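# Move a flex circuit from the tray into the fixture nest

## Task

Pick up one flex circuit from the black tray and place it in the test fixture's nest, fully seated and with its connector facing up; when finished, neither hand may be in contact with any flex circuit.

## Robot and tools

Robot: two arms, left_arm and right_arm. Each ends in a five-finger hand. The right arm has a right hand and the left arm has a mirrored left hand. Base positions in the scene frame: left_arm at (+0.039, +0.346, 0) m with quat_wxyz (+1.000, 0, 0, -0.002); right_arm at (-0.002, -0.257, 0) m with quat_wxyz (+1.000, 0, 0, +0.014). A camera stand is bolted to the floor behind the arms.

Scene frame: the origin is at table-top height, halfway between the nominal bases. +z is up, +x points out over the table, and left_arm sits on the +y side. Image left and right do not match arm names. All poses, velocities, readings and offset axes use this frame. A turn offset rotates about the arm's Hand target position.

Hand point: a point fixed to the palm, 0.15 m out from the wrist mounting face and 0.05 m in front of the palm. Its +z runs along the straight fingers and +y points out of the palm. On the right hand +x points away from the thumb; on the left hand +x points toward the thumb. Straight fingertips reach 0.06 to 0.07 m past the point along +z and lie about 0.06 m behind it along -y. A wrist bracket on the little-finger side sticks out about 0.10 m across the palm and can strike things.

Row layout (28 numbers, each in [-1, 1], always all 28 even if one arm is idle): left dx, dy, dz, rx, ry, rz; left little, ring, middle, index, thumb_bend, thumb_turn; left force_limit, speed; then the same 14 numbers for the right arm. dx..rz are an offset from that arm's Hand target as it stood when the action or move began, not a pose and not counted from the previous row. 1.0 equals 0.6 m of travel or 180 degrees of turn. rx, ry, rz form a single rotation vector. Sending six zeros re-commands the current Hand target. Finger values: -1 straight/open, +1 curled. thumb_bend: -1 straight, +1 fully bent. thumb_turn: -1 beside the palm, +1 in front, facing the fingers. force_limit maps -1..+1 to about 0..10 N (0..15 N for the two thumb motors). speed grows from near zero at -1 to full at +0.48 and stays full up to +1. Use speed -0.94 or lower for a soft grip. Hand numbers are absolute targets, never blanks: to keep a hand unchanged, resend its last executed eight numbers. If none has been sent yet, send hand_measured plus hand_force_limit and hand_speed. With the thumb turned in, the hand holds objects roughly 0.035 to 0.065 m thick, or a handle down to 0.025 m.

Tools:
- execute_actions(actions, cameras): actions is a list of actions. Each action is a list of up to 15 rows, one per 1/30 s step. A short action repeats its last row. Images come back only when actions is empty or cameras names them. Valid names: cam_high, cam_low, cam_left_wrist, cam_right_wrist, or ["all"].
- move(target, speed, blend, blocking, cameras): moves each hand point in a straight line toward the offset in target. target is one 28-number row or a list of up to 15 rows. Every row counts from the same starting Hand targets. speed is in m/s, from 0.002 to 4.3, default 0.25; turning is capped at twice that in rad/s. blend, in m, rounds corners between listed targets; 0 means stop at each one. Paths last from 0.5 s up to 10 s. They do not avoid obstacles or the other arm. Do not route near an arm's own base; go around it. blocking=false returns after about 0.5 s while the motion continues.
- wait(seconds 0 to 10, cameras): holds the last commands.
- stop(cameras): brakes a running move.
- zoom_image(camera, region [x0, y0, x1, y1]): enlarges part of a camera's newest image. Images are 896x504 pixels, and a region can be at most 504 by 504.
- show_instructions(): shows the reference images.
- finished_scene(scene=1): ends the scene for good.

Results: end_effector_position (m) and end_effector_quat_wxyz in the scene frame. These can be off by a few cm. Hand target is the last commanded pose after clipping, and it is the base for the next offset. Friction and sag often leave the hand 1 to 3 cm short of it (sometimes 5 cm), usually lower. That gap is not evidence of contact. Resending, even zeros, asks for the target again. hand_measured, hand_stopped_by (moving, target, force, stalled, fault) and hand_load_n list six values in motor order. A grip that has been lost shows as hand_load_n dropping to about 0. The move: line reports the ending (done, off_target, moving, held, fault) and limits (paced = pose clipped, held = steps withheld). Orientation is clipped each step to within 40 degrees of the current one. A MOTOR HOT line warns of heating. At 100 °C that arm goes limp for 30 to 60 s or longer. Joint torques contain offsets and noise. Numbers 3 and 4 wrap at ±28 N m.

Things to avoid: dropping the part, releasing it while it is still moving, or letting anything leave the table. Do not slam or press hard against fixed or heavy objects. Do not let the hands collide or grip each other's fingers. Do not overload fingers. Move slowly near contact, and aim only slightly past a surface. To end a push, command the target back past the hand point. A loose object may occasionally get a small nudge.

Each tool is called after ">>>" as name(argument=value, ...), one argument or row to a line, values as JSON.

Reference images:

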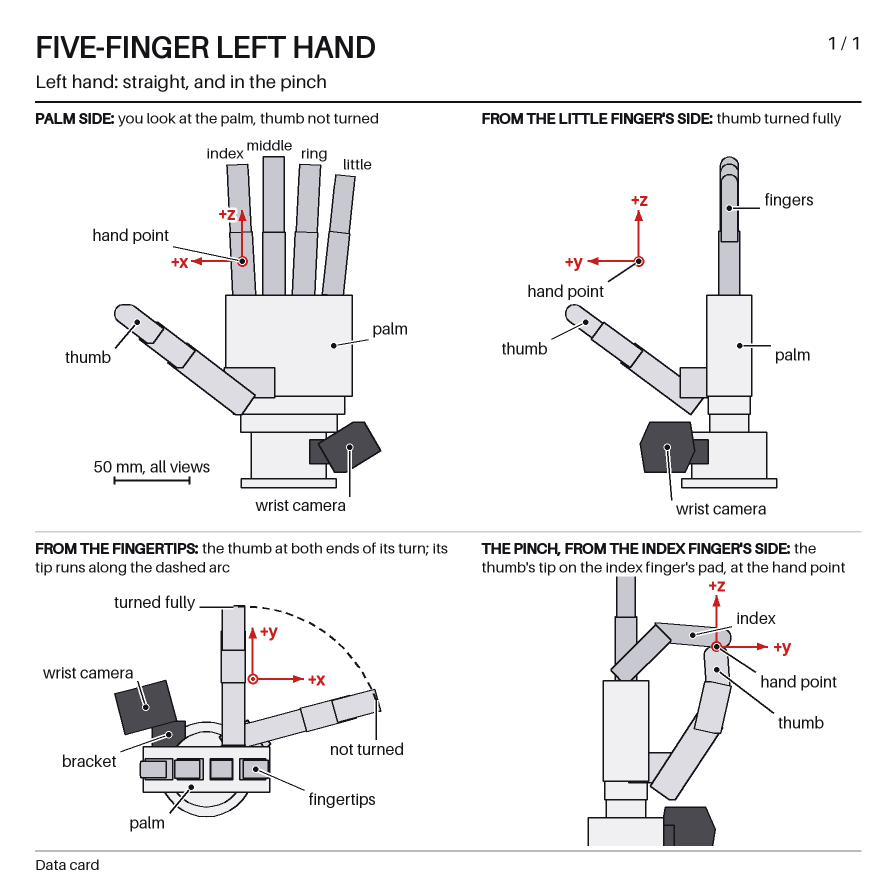

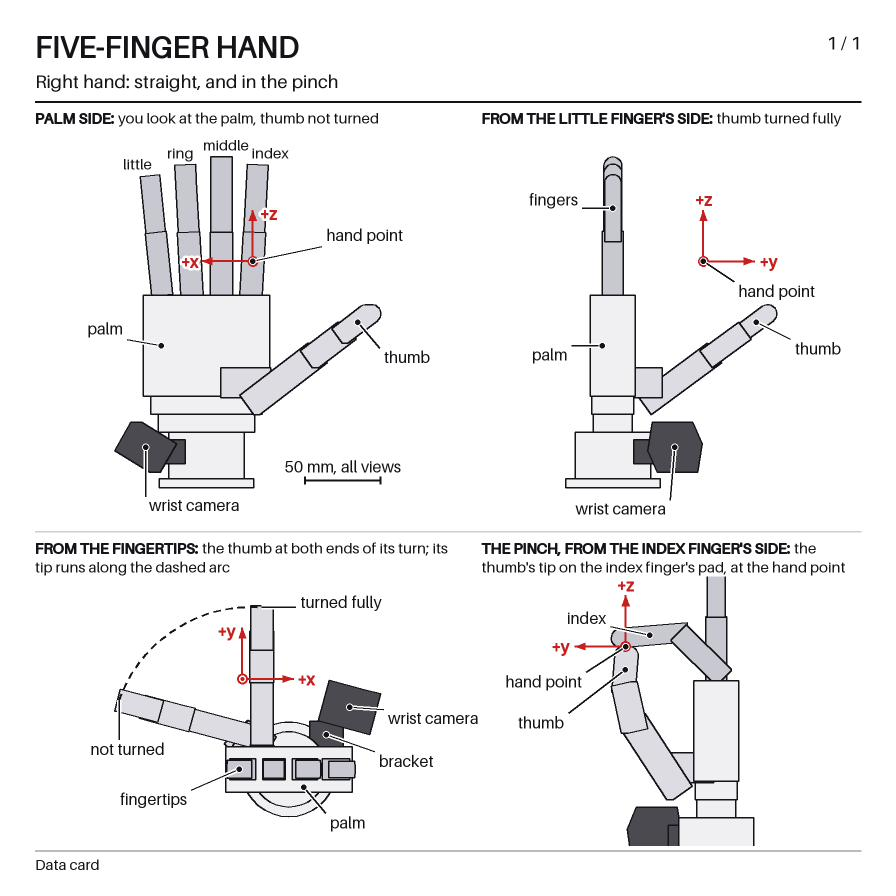

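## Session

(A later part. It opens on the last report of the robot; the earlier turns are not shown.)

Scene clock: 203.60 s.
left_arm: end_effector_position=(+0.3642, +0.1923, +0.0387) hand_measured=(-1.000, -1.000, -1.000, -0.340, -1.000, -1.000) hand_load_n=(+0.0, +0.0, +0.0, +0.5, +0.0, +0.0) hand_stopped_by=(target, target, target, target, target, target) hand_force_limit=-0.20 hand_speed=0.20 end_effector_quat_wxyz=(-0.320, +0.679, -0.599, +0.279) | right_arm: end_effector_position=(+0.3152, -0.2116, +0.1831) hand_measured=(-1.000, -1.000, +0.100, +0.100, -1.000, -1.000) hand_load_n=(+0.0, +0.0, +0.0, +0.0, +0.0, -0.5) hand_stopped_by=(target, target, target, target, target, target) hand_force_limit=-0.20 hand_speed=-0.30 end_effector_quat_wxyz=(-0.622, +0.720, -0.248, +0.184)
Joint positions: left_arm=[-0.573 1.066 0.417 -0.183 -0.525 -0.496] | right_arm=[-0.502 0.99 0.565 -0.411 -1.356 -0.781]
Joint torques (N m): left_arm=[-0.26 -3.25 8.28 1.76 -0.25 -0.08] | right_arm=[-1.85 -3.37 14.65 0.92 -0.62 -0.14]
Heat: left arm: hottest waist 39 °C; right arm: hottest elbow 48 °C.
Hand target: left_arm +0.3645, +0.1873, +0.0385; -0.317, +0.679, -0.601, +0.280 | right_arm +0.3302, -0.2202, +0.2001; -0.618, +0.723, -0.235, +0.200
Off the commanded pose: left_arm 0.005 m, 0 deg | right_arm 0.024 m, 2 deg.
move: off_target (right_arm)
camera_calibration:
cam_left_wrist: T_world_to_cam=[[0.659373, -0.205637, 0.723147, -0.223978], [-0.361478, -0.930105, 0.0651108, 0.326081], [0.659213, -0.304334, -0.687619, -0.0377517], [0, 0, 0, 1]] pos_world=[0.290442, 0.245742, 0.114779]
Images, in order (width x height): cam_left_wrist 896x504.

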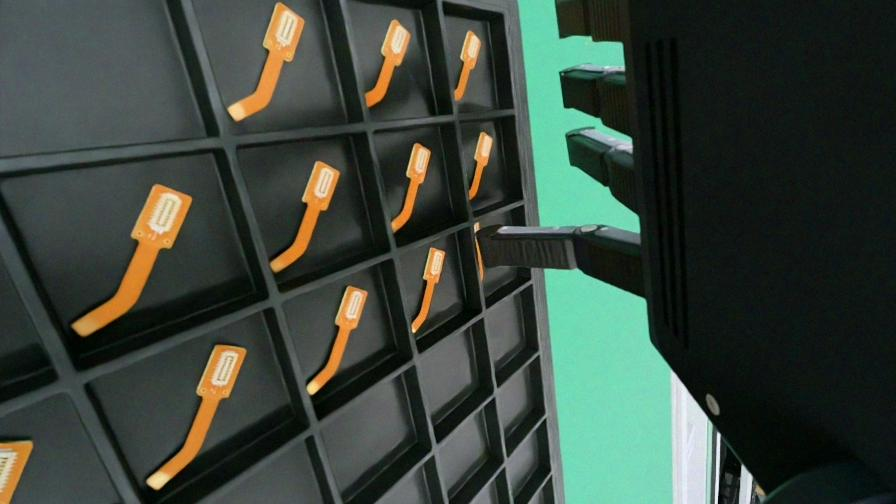

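>>> move(
  target=[0.0040, 0.0030, -0.0140, 0, 0, 0, -1, -1, -1, -0.34, -1, -1, -0.2, 0.2, 0, 0, 0, 0, 0, 0, -1, -1, 0.1, 0.1, -1, -1, -0.2, -0.3],
  speed=0.04,
  cameras=["cam_left_wrist"],
)

>>> zoom_image(
  camera="cam_left_wrist",
  region=[390, 180, 530, 350],
)

Scene clock: 205.83 s.
left_arm: end_effector_position=(+0.3666, +0.1897, +0.0339) hand_measured=(-1.000, -1.000, -1.000, -0.340, -1.000, -1.000) hand_load_n=(-0.5, +0.0, +0.0, +0.0, +0.0, +0.0) hand_stopped_by=(target, target, target, target, target, target) hand_force_limit=-0.20 hand_speed=0.20 end_effector_quat_wxyz=(-0.318, +0.679, -0.599, +0.279) | right_arm: end_effector_position=(+0.3152, -0.2116, +0.1831) hand_measured=(-1.000, -1.000, +0.100, +0.100, -1.000, -1.000) hand_load_n=(+0.0, +0.0, +0.0, +0.0, +0.0, -0.5) hand_stopped_by=(target, target, target, target, target, target) hand_force_limit=-0.20 hand_speed=-0.30 end_effector_quat_wxyz=(-0.622, +0.720, -0.248, +0.184)
Joint positions: left_arm=[-0.573 1.091 0.417 -0.158 -0.521 -0.497] | right_arm=[-0.502 0.99 0.565 -0.411 -1.356 -0.781]
Joint torques (N m): left_arm=[0.62 -3.19 7.2 2.5 -0.13 0.01] | right_arm=[-1.85 -3.43 14.65 0.92 -0.61 -0.14]
Heat: left arm: hottest waist 39 °C; right arm: hottest elbow 48 °C.
Hand target: left_arm +0.3668, +0.1891, +0.0300; -0.317, +0.679, -0.601, +0.280 | right_arm +0.3302, -0.2202, +0.2001; -0.618, +0.723, -0.235, +0.200
Off the commanded pose: left_arm 0.004 m, 0 deg | right_arm 0.024 m, 2 deg.
move: off_target (right_arm)
camera_calibration:
cam_left_wrist: T_world_to_cam=[[0.660281, -0.20503, 0.72249, -0.223083], [-0.363558, -0.929042, 0.0686084, 0.325301], [0.657157, -0.307967, -0.687969, -0.041982], [0, 0, 0, 1]] pos_world=[0.293152, 0.24355, 0.109974]
Images, in order (width x height): cam_left_wrist 896x504.

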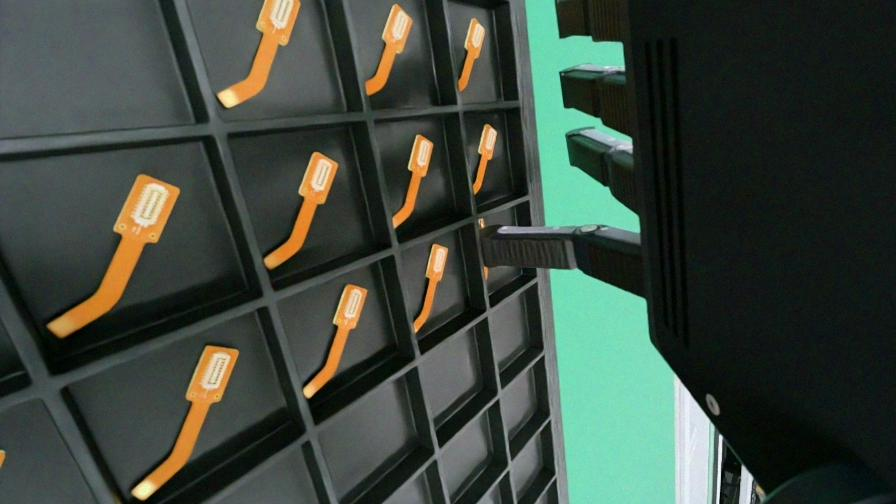

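Scaled by 2.965.

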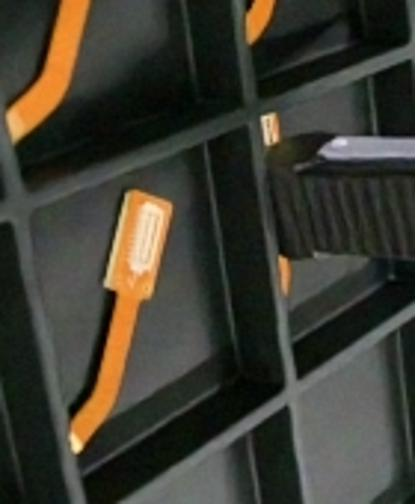

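>>> move(
  target=[0.0, 0.0, -0.001, 0, 0, 0, -1, -1, -1, -0.465, -1, -1, -0.2, -0.85, 0, 0, 0, 0, 0, 0, -1, -1, 0.1, 0.1, -1, -1, -0.2, -0.3],
  speed=0.04,
  cameras=["cam_left_wrist"],
)

>>> zoom_image(
  camera="cam_left_wrist",
  region=[390, 150, 550, 350],
)

Scene clock: 207.63 s.
left_arm: end_effector_position=(+0.3656, +0.1898, +0.0323) hand_measured=(-1.000, -1.000, -1.000, -0.466, -1.000, -1.000) hand_load_n=(+0.0, +0.0, +0.0, -0.5, +0.0, +0.0) hand_stopped_by=(target, target, target, target, target, target) hand_force_limit=-0.20 hand_speed=-0.85 end_effector_quat_wxyz=(-0.317, +0.679, -0.600, +0.279) | right_arm: end_effector_position=(+0.3152, -0.2116, +0.1831) hand_measured=(-1.000, -1.000, +0.100, +0.100, -1.000, -1.000) hand_load_n=(+0.0, +0.0, +0.0, +0.0, +0.0, -0.5) hand_stopped_by=(target, target, target, target, target, target) hand_force_limit=-0.20 hand_speed=-0.30 end_effector_quat_wxyz=(-0.622, +0.720, -0.248, +0.184)
Joint positions: left_arm=[-0.573 1.092 0.414 -0.156 -0.518 -0.497] | right_arm=[-0.502 0.99 0.565 -0.411 -1.356 -0.781]
Joint torques (N m): left_arm=[0.62 -3.14 7.42 2.51 -0.24 0.01] | right_arm=[-1.85 -3.37 14.64 0.94 -0.61 -0.14]
Heat: left arm: hottest waist 39 °C; right arm: hottest elbow 48 °C.
Hand target: left_arm +0.3669, +0.1892, +0.0295; -0.317, +0.679, -0.601, +0.280 | right_arm +0.3302, -0.2202, +0.2001; -0.618, +0.723, -0.235, +0.200
Off the commanded pose: left_arm 0.003 m, 0 deg | right_arm 0.024 m, 2 deg.
move: off_target (right_arm)
camera_calibration:
cam_left_wrist: T_world_to_cam=[[0.66187, -0.205759, 0.720827, -0.221609], [-0.365022, -0.928351, 0.0701698, 0.325432], [0.654742, -0.309561, -0.689554, -0.0412281], [0, 0, 0, 1]] pos_world=[0.29246, 0.243754, 0.108477]
Images, in order (width x height): cam_left_wrist 896x504.

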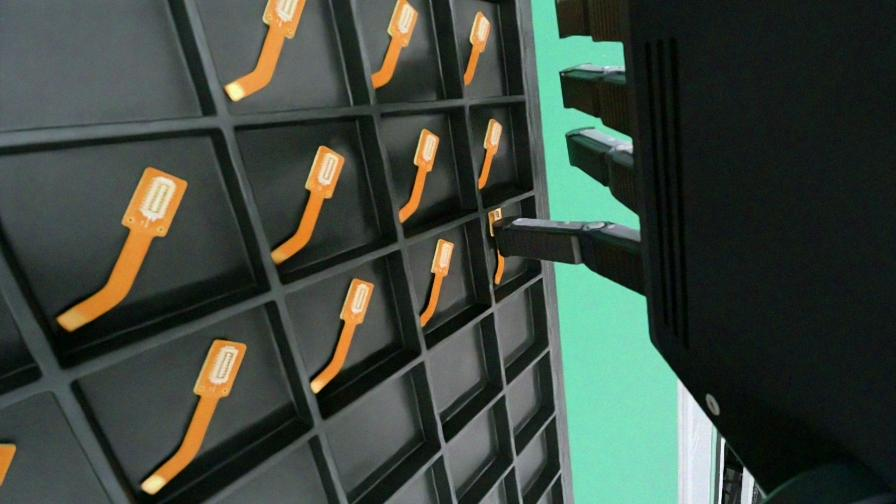

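Scaled by 2.520.

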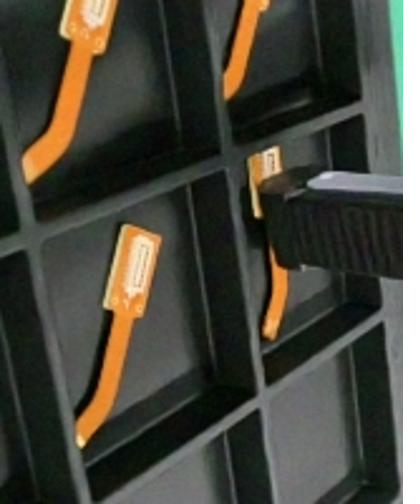

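>>> move(
  target=[0.0325, -0.0083, 0.05, 0, 0, 0, -1, -1, -1, -0.465, -1, -1, -0.2, -0.85, 0, 0, 0, 0, 0, 0, -1, -1, 0.1, 0.1, -1, -1, -0.2, -0.3],
  speed=0.15,
  cameras=["cam_left_wrist"],
)

>>> zoom_image(
  camera="cam_left_wrist",
  region=[390, 150, 550, 350],
)

Scene clock: 211.37 s.
left_arm: end_effector_position=(+0.3692, +0.1909, +0.0393) hand_measured=(-1.000, -1.000, -1.000, -0.466, -1.000, -1.000) hand_load_n=(+0.0, +0.0, +0.0, +0.0, +0.0, +0.0) hand_stopped_by=(target, target, target, target, target, target) hand_force_limit=-0.20 hand_speed=-0.85 end_effector_quat_wxyz=(-0.312, +0.680, -0.608, +0.266) | right_arm: end_effector_position=(+0.3152, -0.2116, +0.1831) hand_measured=(-1.000, -1.000, +0.100, +0.100, -1.000, -1.000) hand_load_n=(+0.0, +0.0, +0.0, +0.0, +0.0, +0.0) hand_stopped_by=(target, target, target, target, target, target) hand_force_limit=-0.20 hand_speed=-0.30 end_effector_quat_wxyz=(-0.622, +0.720, -0.248, +0.184)
Joint positions: left_arm=[-0.558 1.092 0.452 -0.218 -0.502 -0.483] | right_arm=[-0.502 0.99 0.565 -0.411 -1.356 -0.781]
Joint torques (N m): left_arm=[1.2 -4.42 11.62 1.36 -0.25 0.05] | right_arm=[-1.85 -3.37 14.64 0.92 -0.62 -0.15]
Heat: left arm: hottest waist 39 °C; right arm: hottest elbow 48 °C.
Hand target: left_arm +0.3863, +0.1841, +0.0595; -0.317, +0.679, -0.601, +0.280 | right_arm +0.3302, -0.2202, +0.2001; -0.618, +0.723, -0.235, +0.200
Off the commanded pose: left_arm 0.027 m, 2 deg | right_arm 0.024 m, 2 deg.
move: off_target (left_arm, right_arm)
camera_calibration:
cam_left_wrist: T_world_to_cam=[[0.680958, -0.218168, 0.69907, -0.232685], [-0.367188, -0.927645, 0.0681715, 0.328026], [0.633617, -0.303112, -0.711796, -0.0309641], [0, 0, 0, 1]] pos_world=[0.298515, 0.244142, 0.118261]
Images, in order (width x height): cam_left_wrist 896x504.

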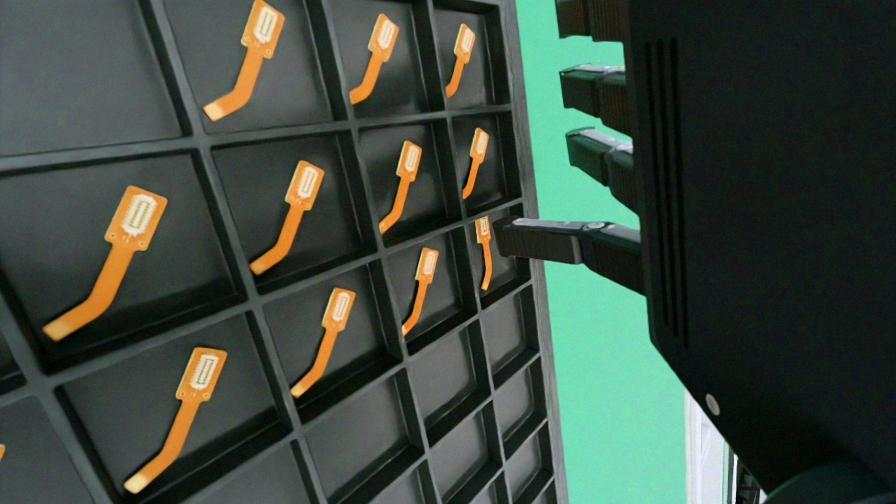

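Scaled by 2.520.

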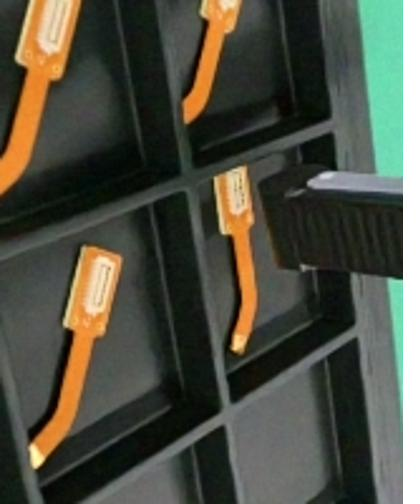

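>>> move(
  target=[
    [0.0, 0.0, 0.06, 0, 0, 0, -1, -1, -1, -0.465, -1, -1, -0.2, -0.85, 0, 0, 0, 0, 0, 0, -1, -1, 0.1, 0.1, -1, -1, -0.2, -0.3],
    [0.0657, 0.0013, 0.06, -0.0131, -0.0138, -0.5610, 0.8, 0.8, 0.8, 0.445, -0.18, -0.1, -0.2, 0.0, 0, 0, 0, 0, 0, 0, -1, -1, 0.1, 0.1, -1, -1, -0.2, -0.3],
  ],
  speed=[0.2, 0.5],
  blend=[0.02, 0],
  cameras=["cam_left_wrist", "cam_high"],
)

Scene clock: 217.60 s.
left_arm: end_effector_position=(+0.4102, +0.1886, +0.0841) hand_measured=(+0.800, +0.800, +0.800, +0.444, -0.180, -0.100) hand_load_n=(+0.0, +0.5, +0.0, +0.0, +0.0, +0.0) hand_stopped_by=(target, target, target, target, target, target) hand_force_limit=-0.20 hand_speed=0.00 end_effector_quat_wxyz=(-0.028, +0.019, +0.895, -0.445) | right_arm: end_effector_position=(+0.3152, -0.2116, +0.1831) hand_measured=(-1.000, -1.000, +0.100, +0.100, -1.000, -1.000) hand_load_n=(+0.0, +0.0, +0.0, +0.0, +0.0, +0.0) hand_stopped_by=(target, target, target, target, target, target) hand_force_limit=-0.20 hand_speed=-0.30 end_effector_quat_wxyz=(-0.622, +0.720, -0.248, +0.184)
Joint positions: left_arm=[-0.093 1.551 1.035 -1.036 0.925 1.506] | right_arm=[-0.502 0.99 0.565 -0.411 -1.356 -0.781]
Joint torques (N m): left_arm=[0.09 -9.52 11.11 0.31 0.5 0.06] | right_arm=[-1.85 -3.43 14.64 0.92 -0.61 -0.14]
Heat: left arm: hottest waist 39 °C; right arm: hottest elbow 48 °C.
Hand target: left_arm +0.4258, +0.1848, +0.0954; -0.016, +0.031, +0.894, -0.446 | right_arm +0.3302, -0.2202, +0.2001; -0.618, +0.723, -0.235, +0.200
Off the commanded pose: left_arm 0.020 m, 2 deg | right_arm 0.024 m, 2 deg.
move: off_target (left_arm, right_arm); blend cut to 0.0179 m at target 1; target 2's new numbers were sent with left_arm's hand 0.019 m and 2 deg from that target
camera_calibration:
cam_left_wrist: T_world_to_cam=[[-0.294253, -0.576041, 0.762622, 0.169835], [-0.844238, 0.53068, 0.0751009, 0.258047], [-0.44797, -0.621736, -0.64247, 0.472242], [0, 0, 0, 1]] pos_world=[0.479378, 0.254501, 0.154502]
Images, in order (width x height): cam_high 896x504, cam_left_wrist 896x504.

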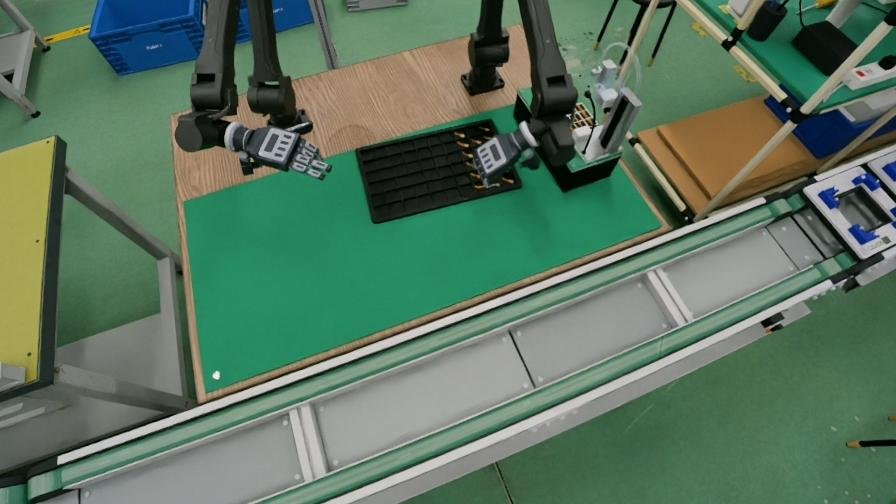

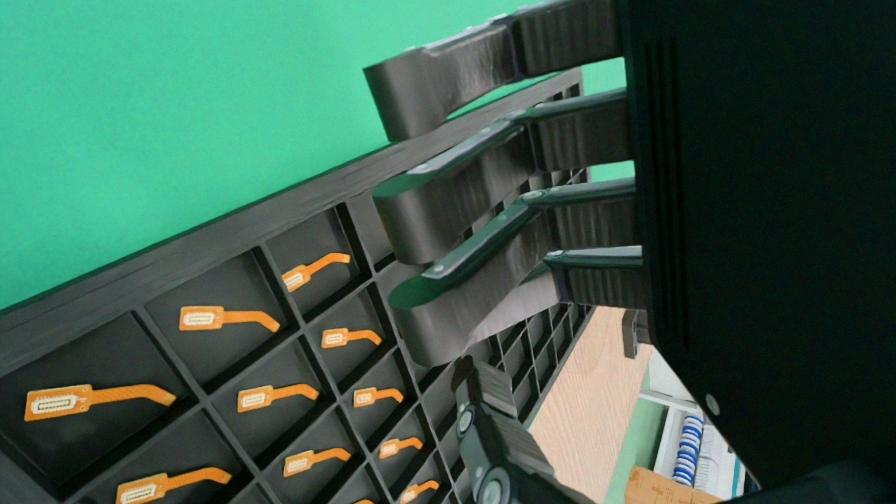

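>>> execute_actions(
  actions=[
    [[0,0,0,0,0,0,0.8,0.8,0.8,0.445,-0.18,0.17,-0.4,-0.6,0,0,0,0,0,0,-1,-1,0.1,0.1,-1,-1,-0.2,-0.3]],
  ],
  cameras=["cam_left_wrist","cam_high"],
)

Scene clock: 218.93 s.
left_arm: end_effector_position=(+0.4103, +0.1886, +0.0841) hand_measured=(+0.800, +0.800, +0.800, +0.444, -0.180, +0.170) hand_load_n=(+0.0, +0.0, +0.0, +0.0, +1.0, +4.0) hand_stopped_by=(target, target, target, target, target, target) hand_force_limit=-0.40 hand_speed=-0.60 end_effector_quat_wxyz=(-0.028, +0.019, +0.895, -0.445) | right_arm: end_effector_position=(+0.3152, -0.2116, +0.1831) hand_measured=(-1.000, -1.000, +0.100, +0.100, -1.000, -1.000) hand_load_n=(+0.0, +0.0, +0.0, +0.0, +0.0, -0.5) hand_stopped_by=(target, target, target, target, target, target) hand_force_limit=-0.20 hand_speed=-0.30 end_effector_quat_wxyz=(-0.622, +0.720, -0.248, +0.184)
Joint positions: left_arm=[-0.093 1.551 1.035 -1.036 0.925 1.507] | right_arm=[-0.502 0.99 0.565 -0.411 -1.356 -0.781]
Joint torques (N m): left_arm=[0.03 -9.41 11.08 0.28 0.5 0.08] | right_arm=[-1.85 -3.37 14.65 0.92 -0.62 -0.14]
Heat: left arm: hottest waist 39 °C; right arm: hottest elbow 48 °C.
Hand target: left_arm +0.4258, +0.1849, +0.0954; -0.016, +0.032, +0.894, -0.446 | right_arm +0.3302, -0.2202, +0.2001; -0.618, +0.723, -0.235, +0.200
Off the commanded pose: left_arm 0.020 m, 2 deg | right_arm 0.024 m, 2 deg.
camera_calibration:
cam_left_wrist: T_world_to_cam=[[-0.294676, -0.575991, 0.762496, 0.170043], [-0.844151, 0.530864, 0.0747834, 0.258008], [-0.447856, -0.621625, -0.642656, 0.472189], [0, 0, 0, 1]] pos_world=[0.479377, 0.254501, 0.154503]
Images, in order (width x height): cam_high 896x504, cam_left_wrist 896x504.

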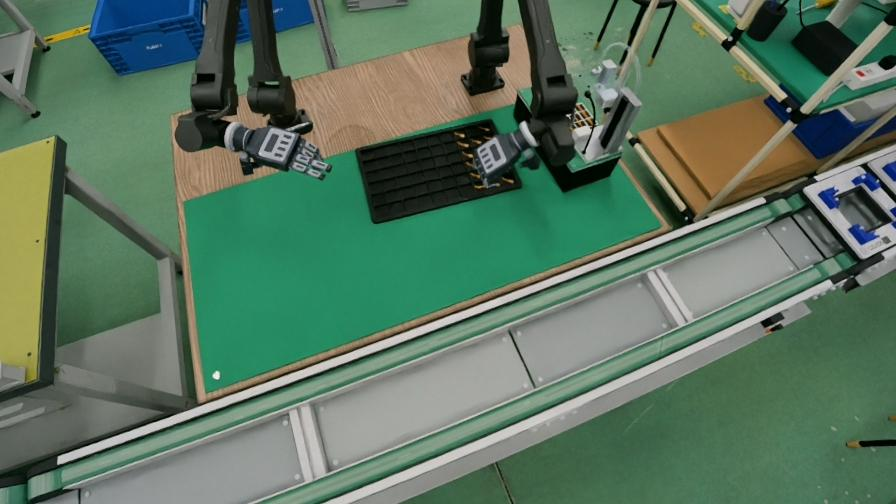

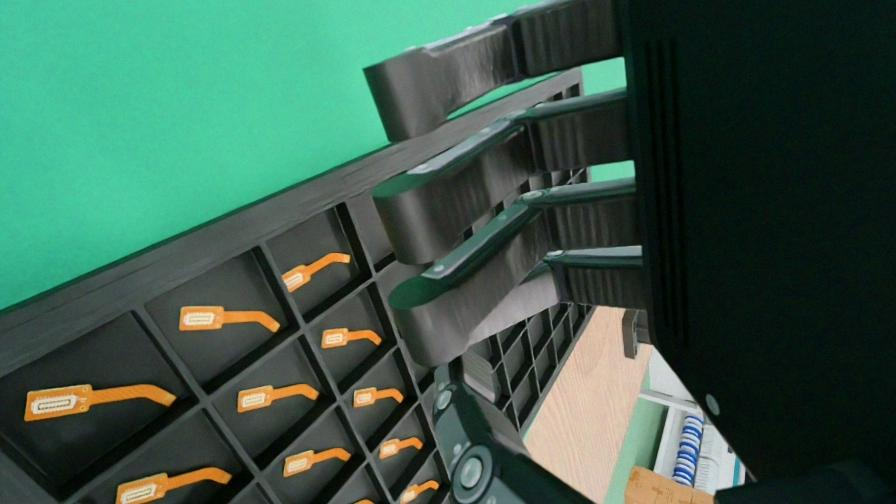

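>>> zoom_image(
  camera="cam_left_wrist",
  region=[380, 300, 540, 400],
)

>>> zoom_image(
  camera="cam_left_wrist",
  region=[240, 210, 380, 320],
)

Scaled by 3.150.

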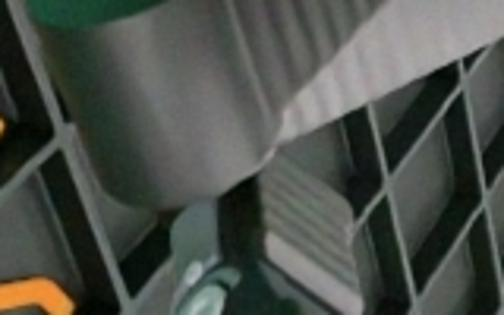

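Scaled by 3.600.

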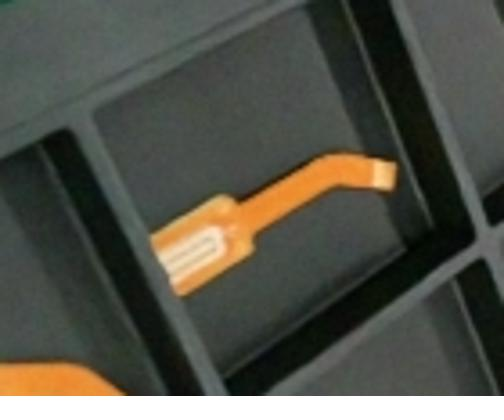

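>>> zoom_image(
  camera="cam_left_wrist",
  region=[380, 230, 520, 330],
)

>>> zoom_image(
  camera="cam_left_wrist",
  region=[400, 320, 500, 400],
)

Scaled by 3.600.

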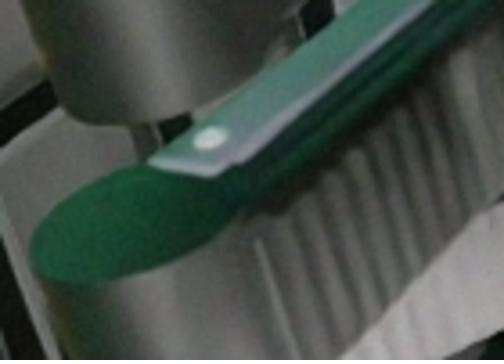

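Scaled by 5.040.

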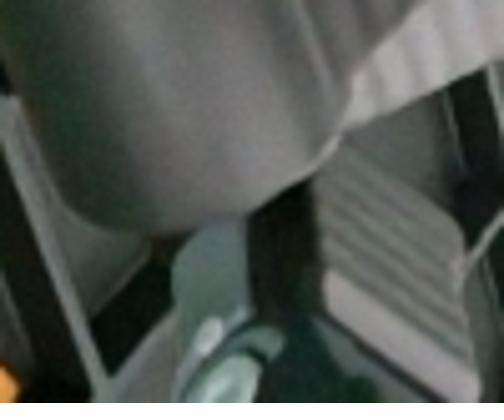

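>>> zoom_image(
  camera="cam_left_wrist",
  region=[340, 0, 660, 400],
)

Scaled by 1.260.

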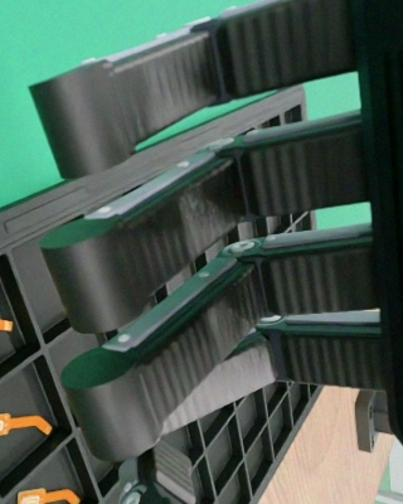

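>>> execute_actions(
  actions=[
    [[0,0,0,0,0,0,1.0,1.0,1.0,0.445,-0.18,0.17,-0.4,-0.2,0,0,0,0,0,0,-1,-1,0.1,0.1,-1,-1,-0.2,-0.3]],
  ],
  cameras=["cam_left_wrist"],
)

>>> zoom_image(
  camera="cam_left_wrist",
  region=[400, 230, 600, 430],
)

Scene clock: 222.13 s.
left_arm: end_effector_position=(+0.4103, +0.1886, +0.0841) hand_measured=(+1.000, +1.000, +1.000, +0.444, -0.180, +0.170) hand_load_n=(+0.0, +0.0, +0.0, +0.0, +0.5, +4.0) hand_stopped_by=(target, target, target, target, target, target) hand_force_limit=-0.40 hand_speed=-0.20 end_effector_quat_wxyz=(-0.028, +0.019, +0.895, -0.445) | right_arm: end_effector_position=(+0.3152, -0.2116, +0.1831) hand_measured=(-1.000, -1.000, +0.100, +0.100, -1.000, -1.000) hand_load_n=(+0.0, +0.0, +0.0, -0.5, +0.0, -0.5) hand_stopped_by=(target, target, target, target, target, target) hand_force_limit=-0.20 hand_speed=-0.30 end_effector_quat_wxyz=(-0.622, +0.720, -0.248, +0.184)
Joint positions: left_arm=[-0.093 1.551 1.035 -1.036 0.925 1.507] | right_arm=[-0.502 0.99 0.565 -0.411 -1.356 -0.781]
Joint torques (N m): left_arm=[-0.26 -9.58 11.1 0.29 0.51 0.06] | right_arm=[-1.79 -3.37 14.64 0.92 -0.62 -0.14]
Heat: left arm: hottest waist 39 °C; right arm: hottest elbow 48 °C.
Hand target: left_arm +0.4258, +0.1849, +0.0954; -0.016, +0.032, +0.894, -0.446 | right_arm +0.3302, -0.2202, +0.2001; -0.618, +0.723, -0.235, +0.200
Off the commanded pose: left_arm 0.020 m, 2 deg | right_arm 0.024 m, 2 deg.
camera_calibration:
cam_left_wrist: T_world_to_cam=[[-0.294676, -0.575991, 0.762496, 0.170043], [-0.844151, 0.530864, 0.0747834, 0.258008], [-0.447856, -0.621625, -0.642656, 0.472189], [0, 0, 0, 1]] pos_world=[0.479377, 0.254501, 0.154503]
Images, in order (width x height): cam_left_wrist 896x504.

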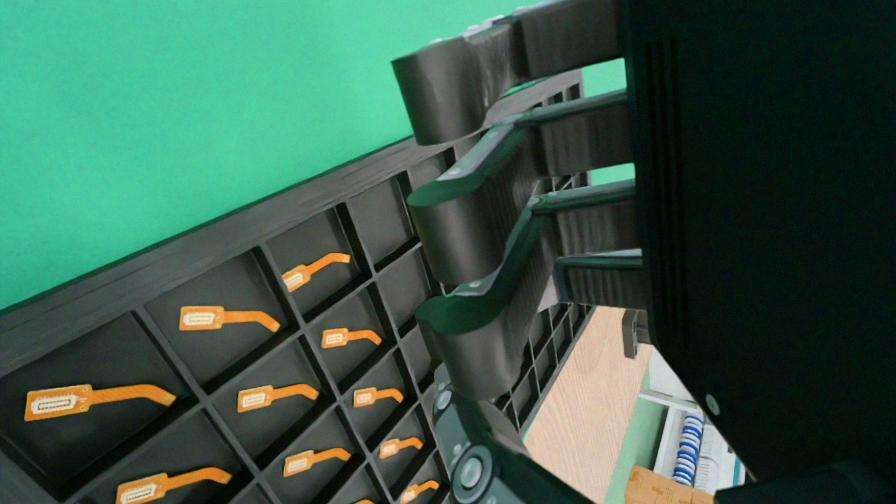

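Scaled by 2.520.

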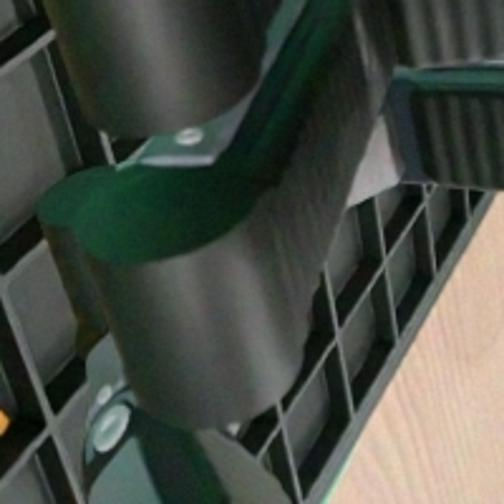

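>>> execute_actions(
  actions=[
    [[0,0,0,0,0,0,0.8,0.8,-1.0,0.445,-0.18,0.17,-0.4,0.3,0,0,0,0,0,0,-1,-1,0.1,0.1,-1,-1,-0.2,-0.3]],
  ],
  cameras=["cam_left_wrist"],
)

>>> zoom_image(
  camera="cam_left_wrist",
  region=[380, 260, 560, 440],
)

Scene clock: 223.30 s.
left_arm: end_effector_position=(+0.4103, +0.1886, +0.0841) hand_measured=(+0.800, +0.800, -1.000, +0.444, -0.180, +0.170) hand_load_n=(+0.0, +0.0, +0.0, +0.0, +1.0, +3.5) hand_stopped_by=(target, target, target, target, target, target) hand_force_limit=-0.40 hand_speed=0.30 end_effector_quat_wxyz=(-0.028, +0.019, +0.895, -0.445) | right_arm: end_effector_position=(+0.3152, -0.2116, +0.1831) hand_measured=(-1.000, -1.000, +0.100, +0.100, -1.000, -1.000) hand_load_n=(+0.0, +0.0, +0.0, +0.0, +0.0, -0.5) hand_stopped_by=(target, target, target, target, target, target) hand_force_limit=-0.20 hand_speed=-0.30 end_effector_quat_wxyz=(-0.622, +0.720, -0.248, +0.184)
Joint positions: left_arm=[-0.093 1.551 1.035 -1.036 0.925 1.507] | right_arm=[-0.502 0.99 0.565 -0.411 -1.356 -0.781]
Joint torques (N m): left_arm=[-0.32 -9.47 11.1 0.34 0.51 0.07] | right_arm=[-1.85 -3.37 14.65 0.92 -0.62 -0.14]
Heat: left arm: hottest waist 39 °C; right arm: hottest elbow 48 °C.
Hand target: left_arm +0.4258, +0.1849, +0.0954; -0.016, +0.032, +0.894, -0.446 | right_arm +0.3302, -0.2202, +0.2001; -0.618, +0.723, -0.235, +0.200
Off the commanded pose: left_arm 0.020 m, 2 deg | right_arm 0.024 m, 2 deg.
camera_calibration:
cam_left_wrist: T_world_to_cam=[[-0.294676, -0.575991, 0.762496, 0.170043], [-0.844151, 0.530864, 0.0747834, 0.258008], [-0.447856, -0.621625, -0.642656, 0.472189], [0, 0, 0, 1]] pos_world=[0.479377, 0.254501, 0.154503]
Images, in order (width x height): cam_left_wrist 896x504.

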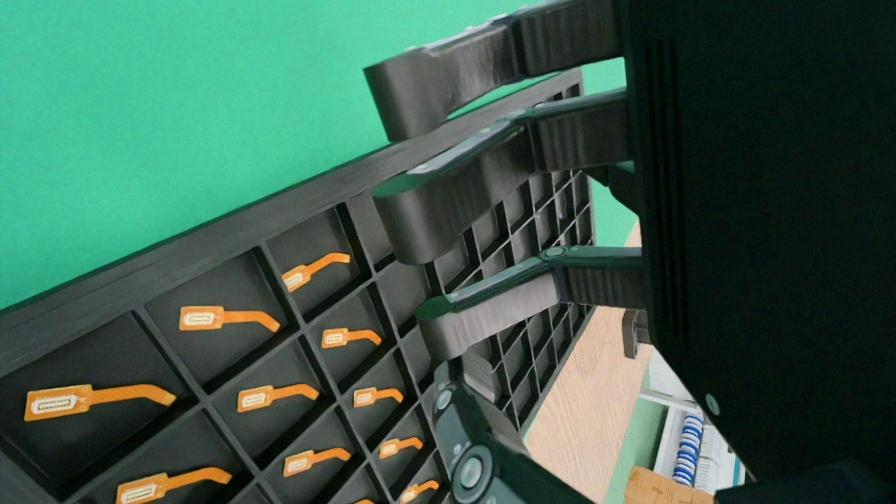

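Scaled by 2.800.

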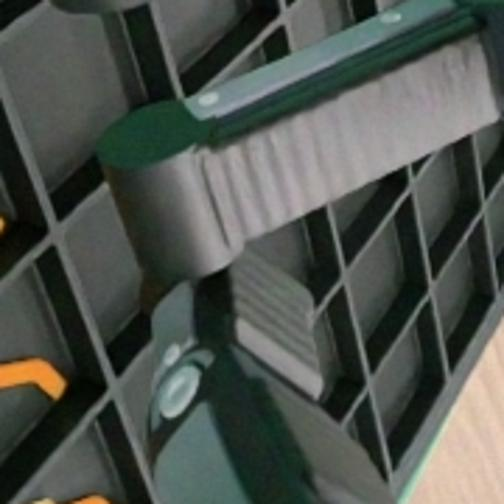

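>>> zoom_image(
  camera="cam_left_wrist",
  region=[410, 330, 510, 430],
)

Scaled by 5.040.

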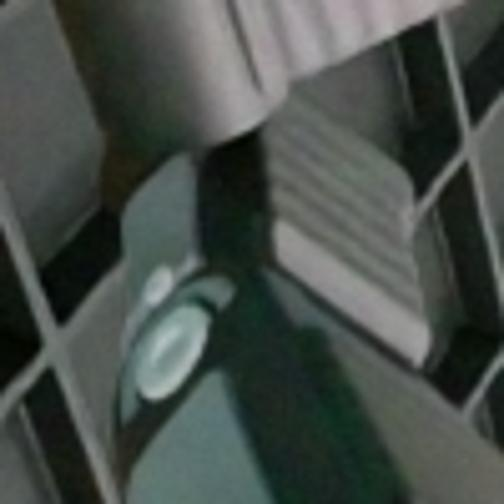

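>>> zoom_image(
  camera="cam_left_wrist",
  region=[0, 350, 200, 450],
)

>>> zoom_image(
  camera="cam_left_wrist",
  region=[160, 280, 300, 350],
)

Scaled by 2.520.

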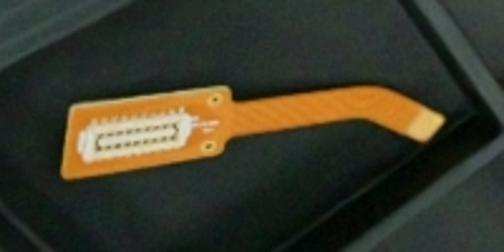

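Scaled by 3.600.

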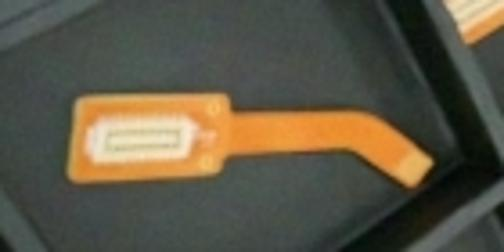

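>>> execute_actions(
  actions=[
    [[0,0,0,0,0,0,-1,-1,-1.0,0.445,-0.05,-0.2,-0.3,0.4,0,0,0,0,0,0,-1,-1,0.1,0.1,-1,-1,-0.2,-0.3]],
    [[0,0,0,0,0,0,-1,-1,0.445,-1,-0.05,-0.2,-0.3,0.4,0,0,0,0,0,0,-1,-1,0.1,0.1,-1,-1,-0.2,-0.3]],
    [[0,0,0,0,0,0,-1,-1,0.445,-1,-0.05,-0.2,-0.3,0.4,0,0,0,0,0,0,-1,-1,0.1,0.1,-1,-1,-0.2,-0.3]],
    [[0,0,0,0,0,0,-1,-1,0.445,-1,-0.05,0.6,-0.6,-0.5,0,0,0,0,0,0,-1,-1,0.1,0.1,-1,-1,-0.2,-0.3]],
  ],
  cameras=["cam_left_wrist"],
)

>>> zoom_image(
  camera="cam_left_wrist",
  region=[380, 220, 580, 420],
)

Scene clock: 237.73 s.
left_arm: end_effector_position=(+0.4103, +0.1886, +0.0841) hand_measured=(-1.000, -1.000, +0.444, -1.000, -0.050, +0.600) hand_load_n=(+0.0, +0.0, +0.0, -0.5, +0.0, +0.0) hand_stopped_by=(target, target, target, target, target, target) hand_force_limit=-0.60 hand_speed=-0.50 end_effector_quat_wxyz=(-0.028, +0.019, +0.895, -0.445) | right_arm: end_effector_position=(+0.3152, -0.2116, +0.1831) hand_measured=(-1.000, -1.000, +0.100, +0.100, -1.000, -1.000) hand_load_n=(+0.0, +0.0, +0.0, +0.0, +0.0, -0.5) hand_stopped_by=(target, target, target, target, target, target) hand_force_limit=-0.20 hand_speed=-0.30 end_effector_quat_wxyz=(-0.622, +0.720, -0.248, +0.184)
Joint positions: left_arm=[-0.093 1.551 1.035 -1.036 0.925 1.507] | right_arm=[-0.502 0.99 0.565 -0.411 -1.356 -0.781]
Joint torques (N m): left_arm=[-0.09 -9.47 11.11 0.25 0.53 0.07] | right_arm=[-1.85 -3.37 14.64 0.92 -0.62 -0.14]
Heat: left arm: hottest elbow 40 °C; right arm: hottest elbow 49 °C.
Hand target: left_arm +0.4258, +0.1848, +0.0955; -0.016, +0.032, +0.894, -0.446 | right_arm +0.3302, -0.2202, +0.2001; -0.618, +0.723, -0.235, +0.200
Off the commanded pose: left_arm 0.020 m, 2 deg | right_arm 0.024 m, 2 deg.
camera_calibration:
cam_left_wrist: T_world_to_cam=[[-0.294676, -0.575991, 0.762496, 0.170043], [-0.844151, 0.530864, 0.0747834, 0.258008], [-0.447856, -0.621625, -0.642656, 0.472189], [0, 0, 0, 1]] pos_world=[0.479377, 0.254501, 0.154503]
Images, in order (width x height): cam_left_wrist 896x504.

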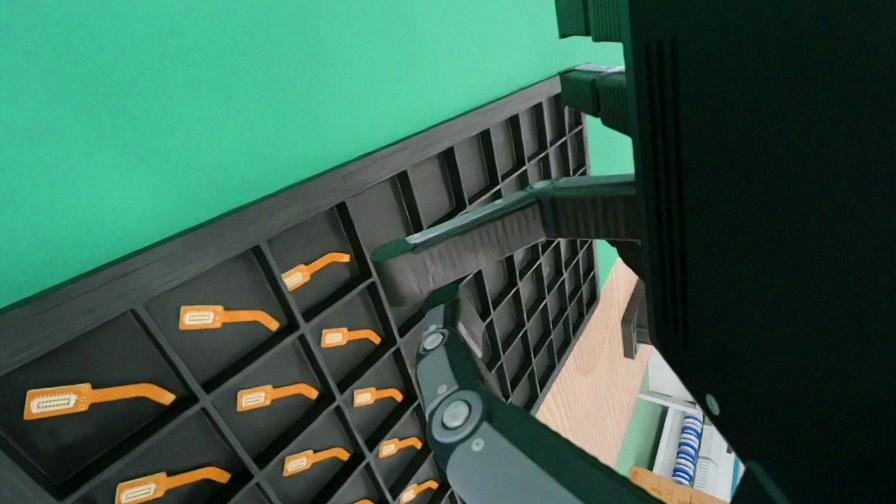

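Scaled by 2.520.

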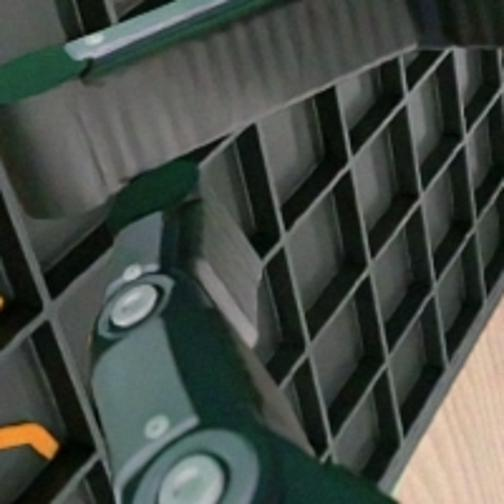

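>>> zoom_image(
  camera="cam_left_wrist",
  region=[360, 230, 480, 350],
)

Scaled by 4.200.

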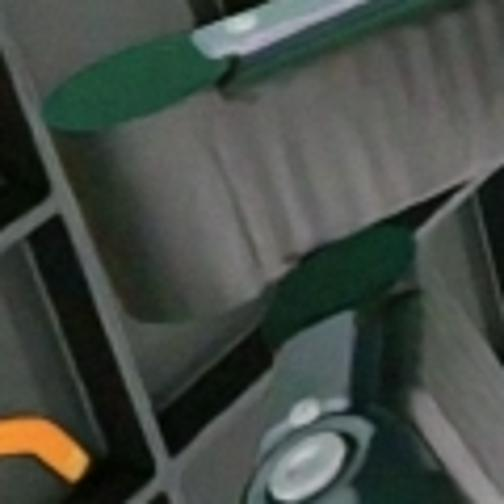

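>>> execute_actions(
  actions=[
    [[0,0,0,0,0,0,-1,-1,0.445,-1,-0.3,0.6,-0.6,-0.3,0,0,0,0,0,0,-1,-1,0.1,0.1,-1,-1,-0.2,-0.3]],
  ],
  cameras=["cam_left_wrist"],
)

>>> zoom_image(
  camera="cam_left_wrist",
  region=[350, 230, 470, 350],
)

Scene clock: 239.60 s.
left_arm: end_effector_position=(+0.4103, +0.1886, +0.0841) hand_measured=(-1.000, -1.000, +0.444, -1.000, -0.300, +0.600) hand_load_n=(+0.0, +0.0, +0.0, +0.0, +0.0, +0.0) hand_stopped_by=(target, target, target, target, target, target) hand_force_limit=-0.60 hand_speed=-0.30 end_effector_quat_wxyz=(-0.028, +0.019, +0.895, -0.445) | right_arm: end_effector_position=(+0.3152, -0.2116, +0.1831) hand_measured=(-1.000, -1.000, +0.100, +0.100, -1.000, -1.000) hand_load_n=(+0.0, +0.0, +0.0, +0.0, +0.0, +0.0) hand_stopped_by=(target, target, target, target, target, target) hand_force_limit=-0.20 hand_speed=-0.30 end_effector_quat_wxyz=(-0.622, +0.720, -0.248, +0.184)
Joint positions: left_arm=[-0.093 1.551 1.035 -1.036 0.925 1.507] | right_arm=[-0.502 0.99 0.565 -0.411 -1.356 -0.781]
Joint torques (N m): left_arm=[-0.15 -9.41 11.06 0.24 0.53 0.08] | right_arm=[-1.85 -3.37 14.65 0.91 -0.62 -0.15]
Heat: left arm: hottest elbow 40 °C; right arm: hottest elbow 49 °C.
Hand target: left_arm +0.4258, +0.1848, +0.0955; -0.016, +0.032, +0.894, -0.446 | right_arm +0.3302, -0.2202, +0.2001; -0.618, +0.723, -0.235, +0.200
Off the commanded pose: left_arm 0.020 m, 2 deg | right_arm 0.024 m, 2 deg.
camera_calibration:
cam_left_wrist: T_world_to_cam=[[-0.294676, -0.575991, 0.762496, 0.170043], [-0.844151, 0.530864, 0.0747834, 0.258008], [-0.447856, -0.621625, -0.642656, 0.472189], [0, 0, 0, 1]] pos_world=[0.479377, 0.254501, 0.154503]
Images, in order (width x height): cam_left_wrist 896x504.

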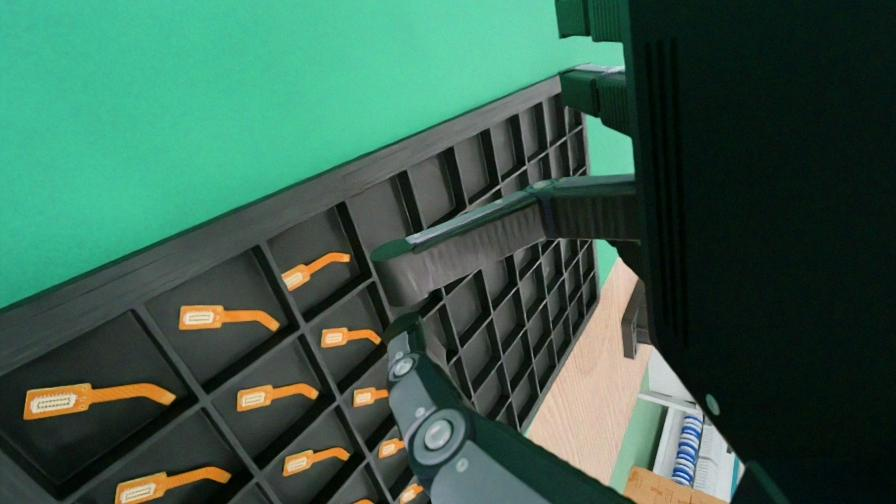

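Scaled by 4.200.

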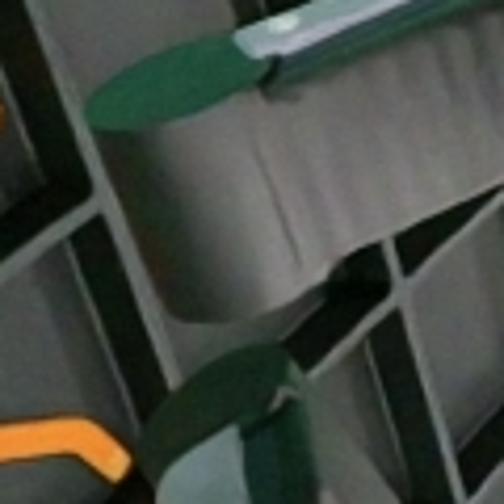

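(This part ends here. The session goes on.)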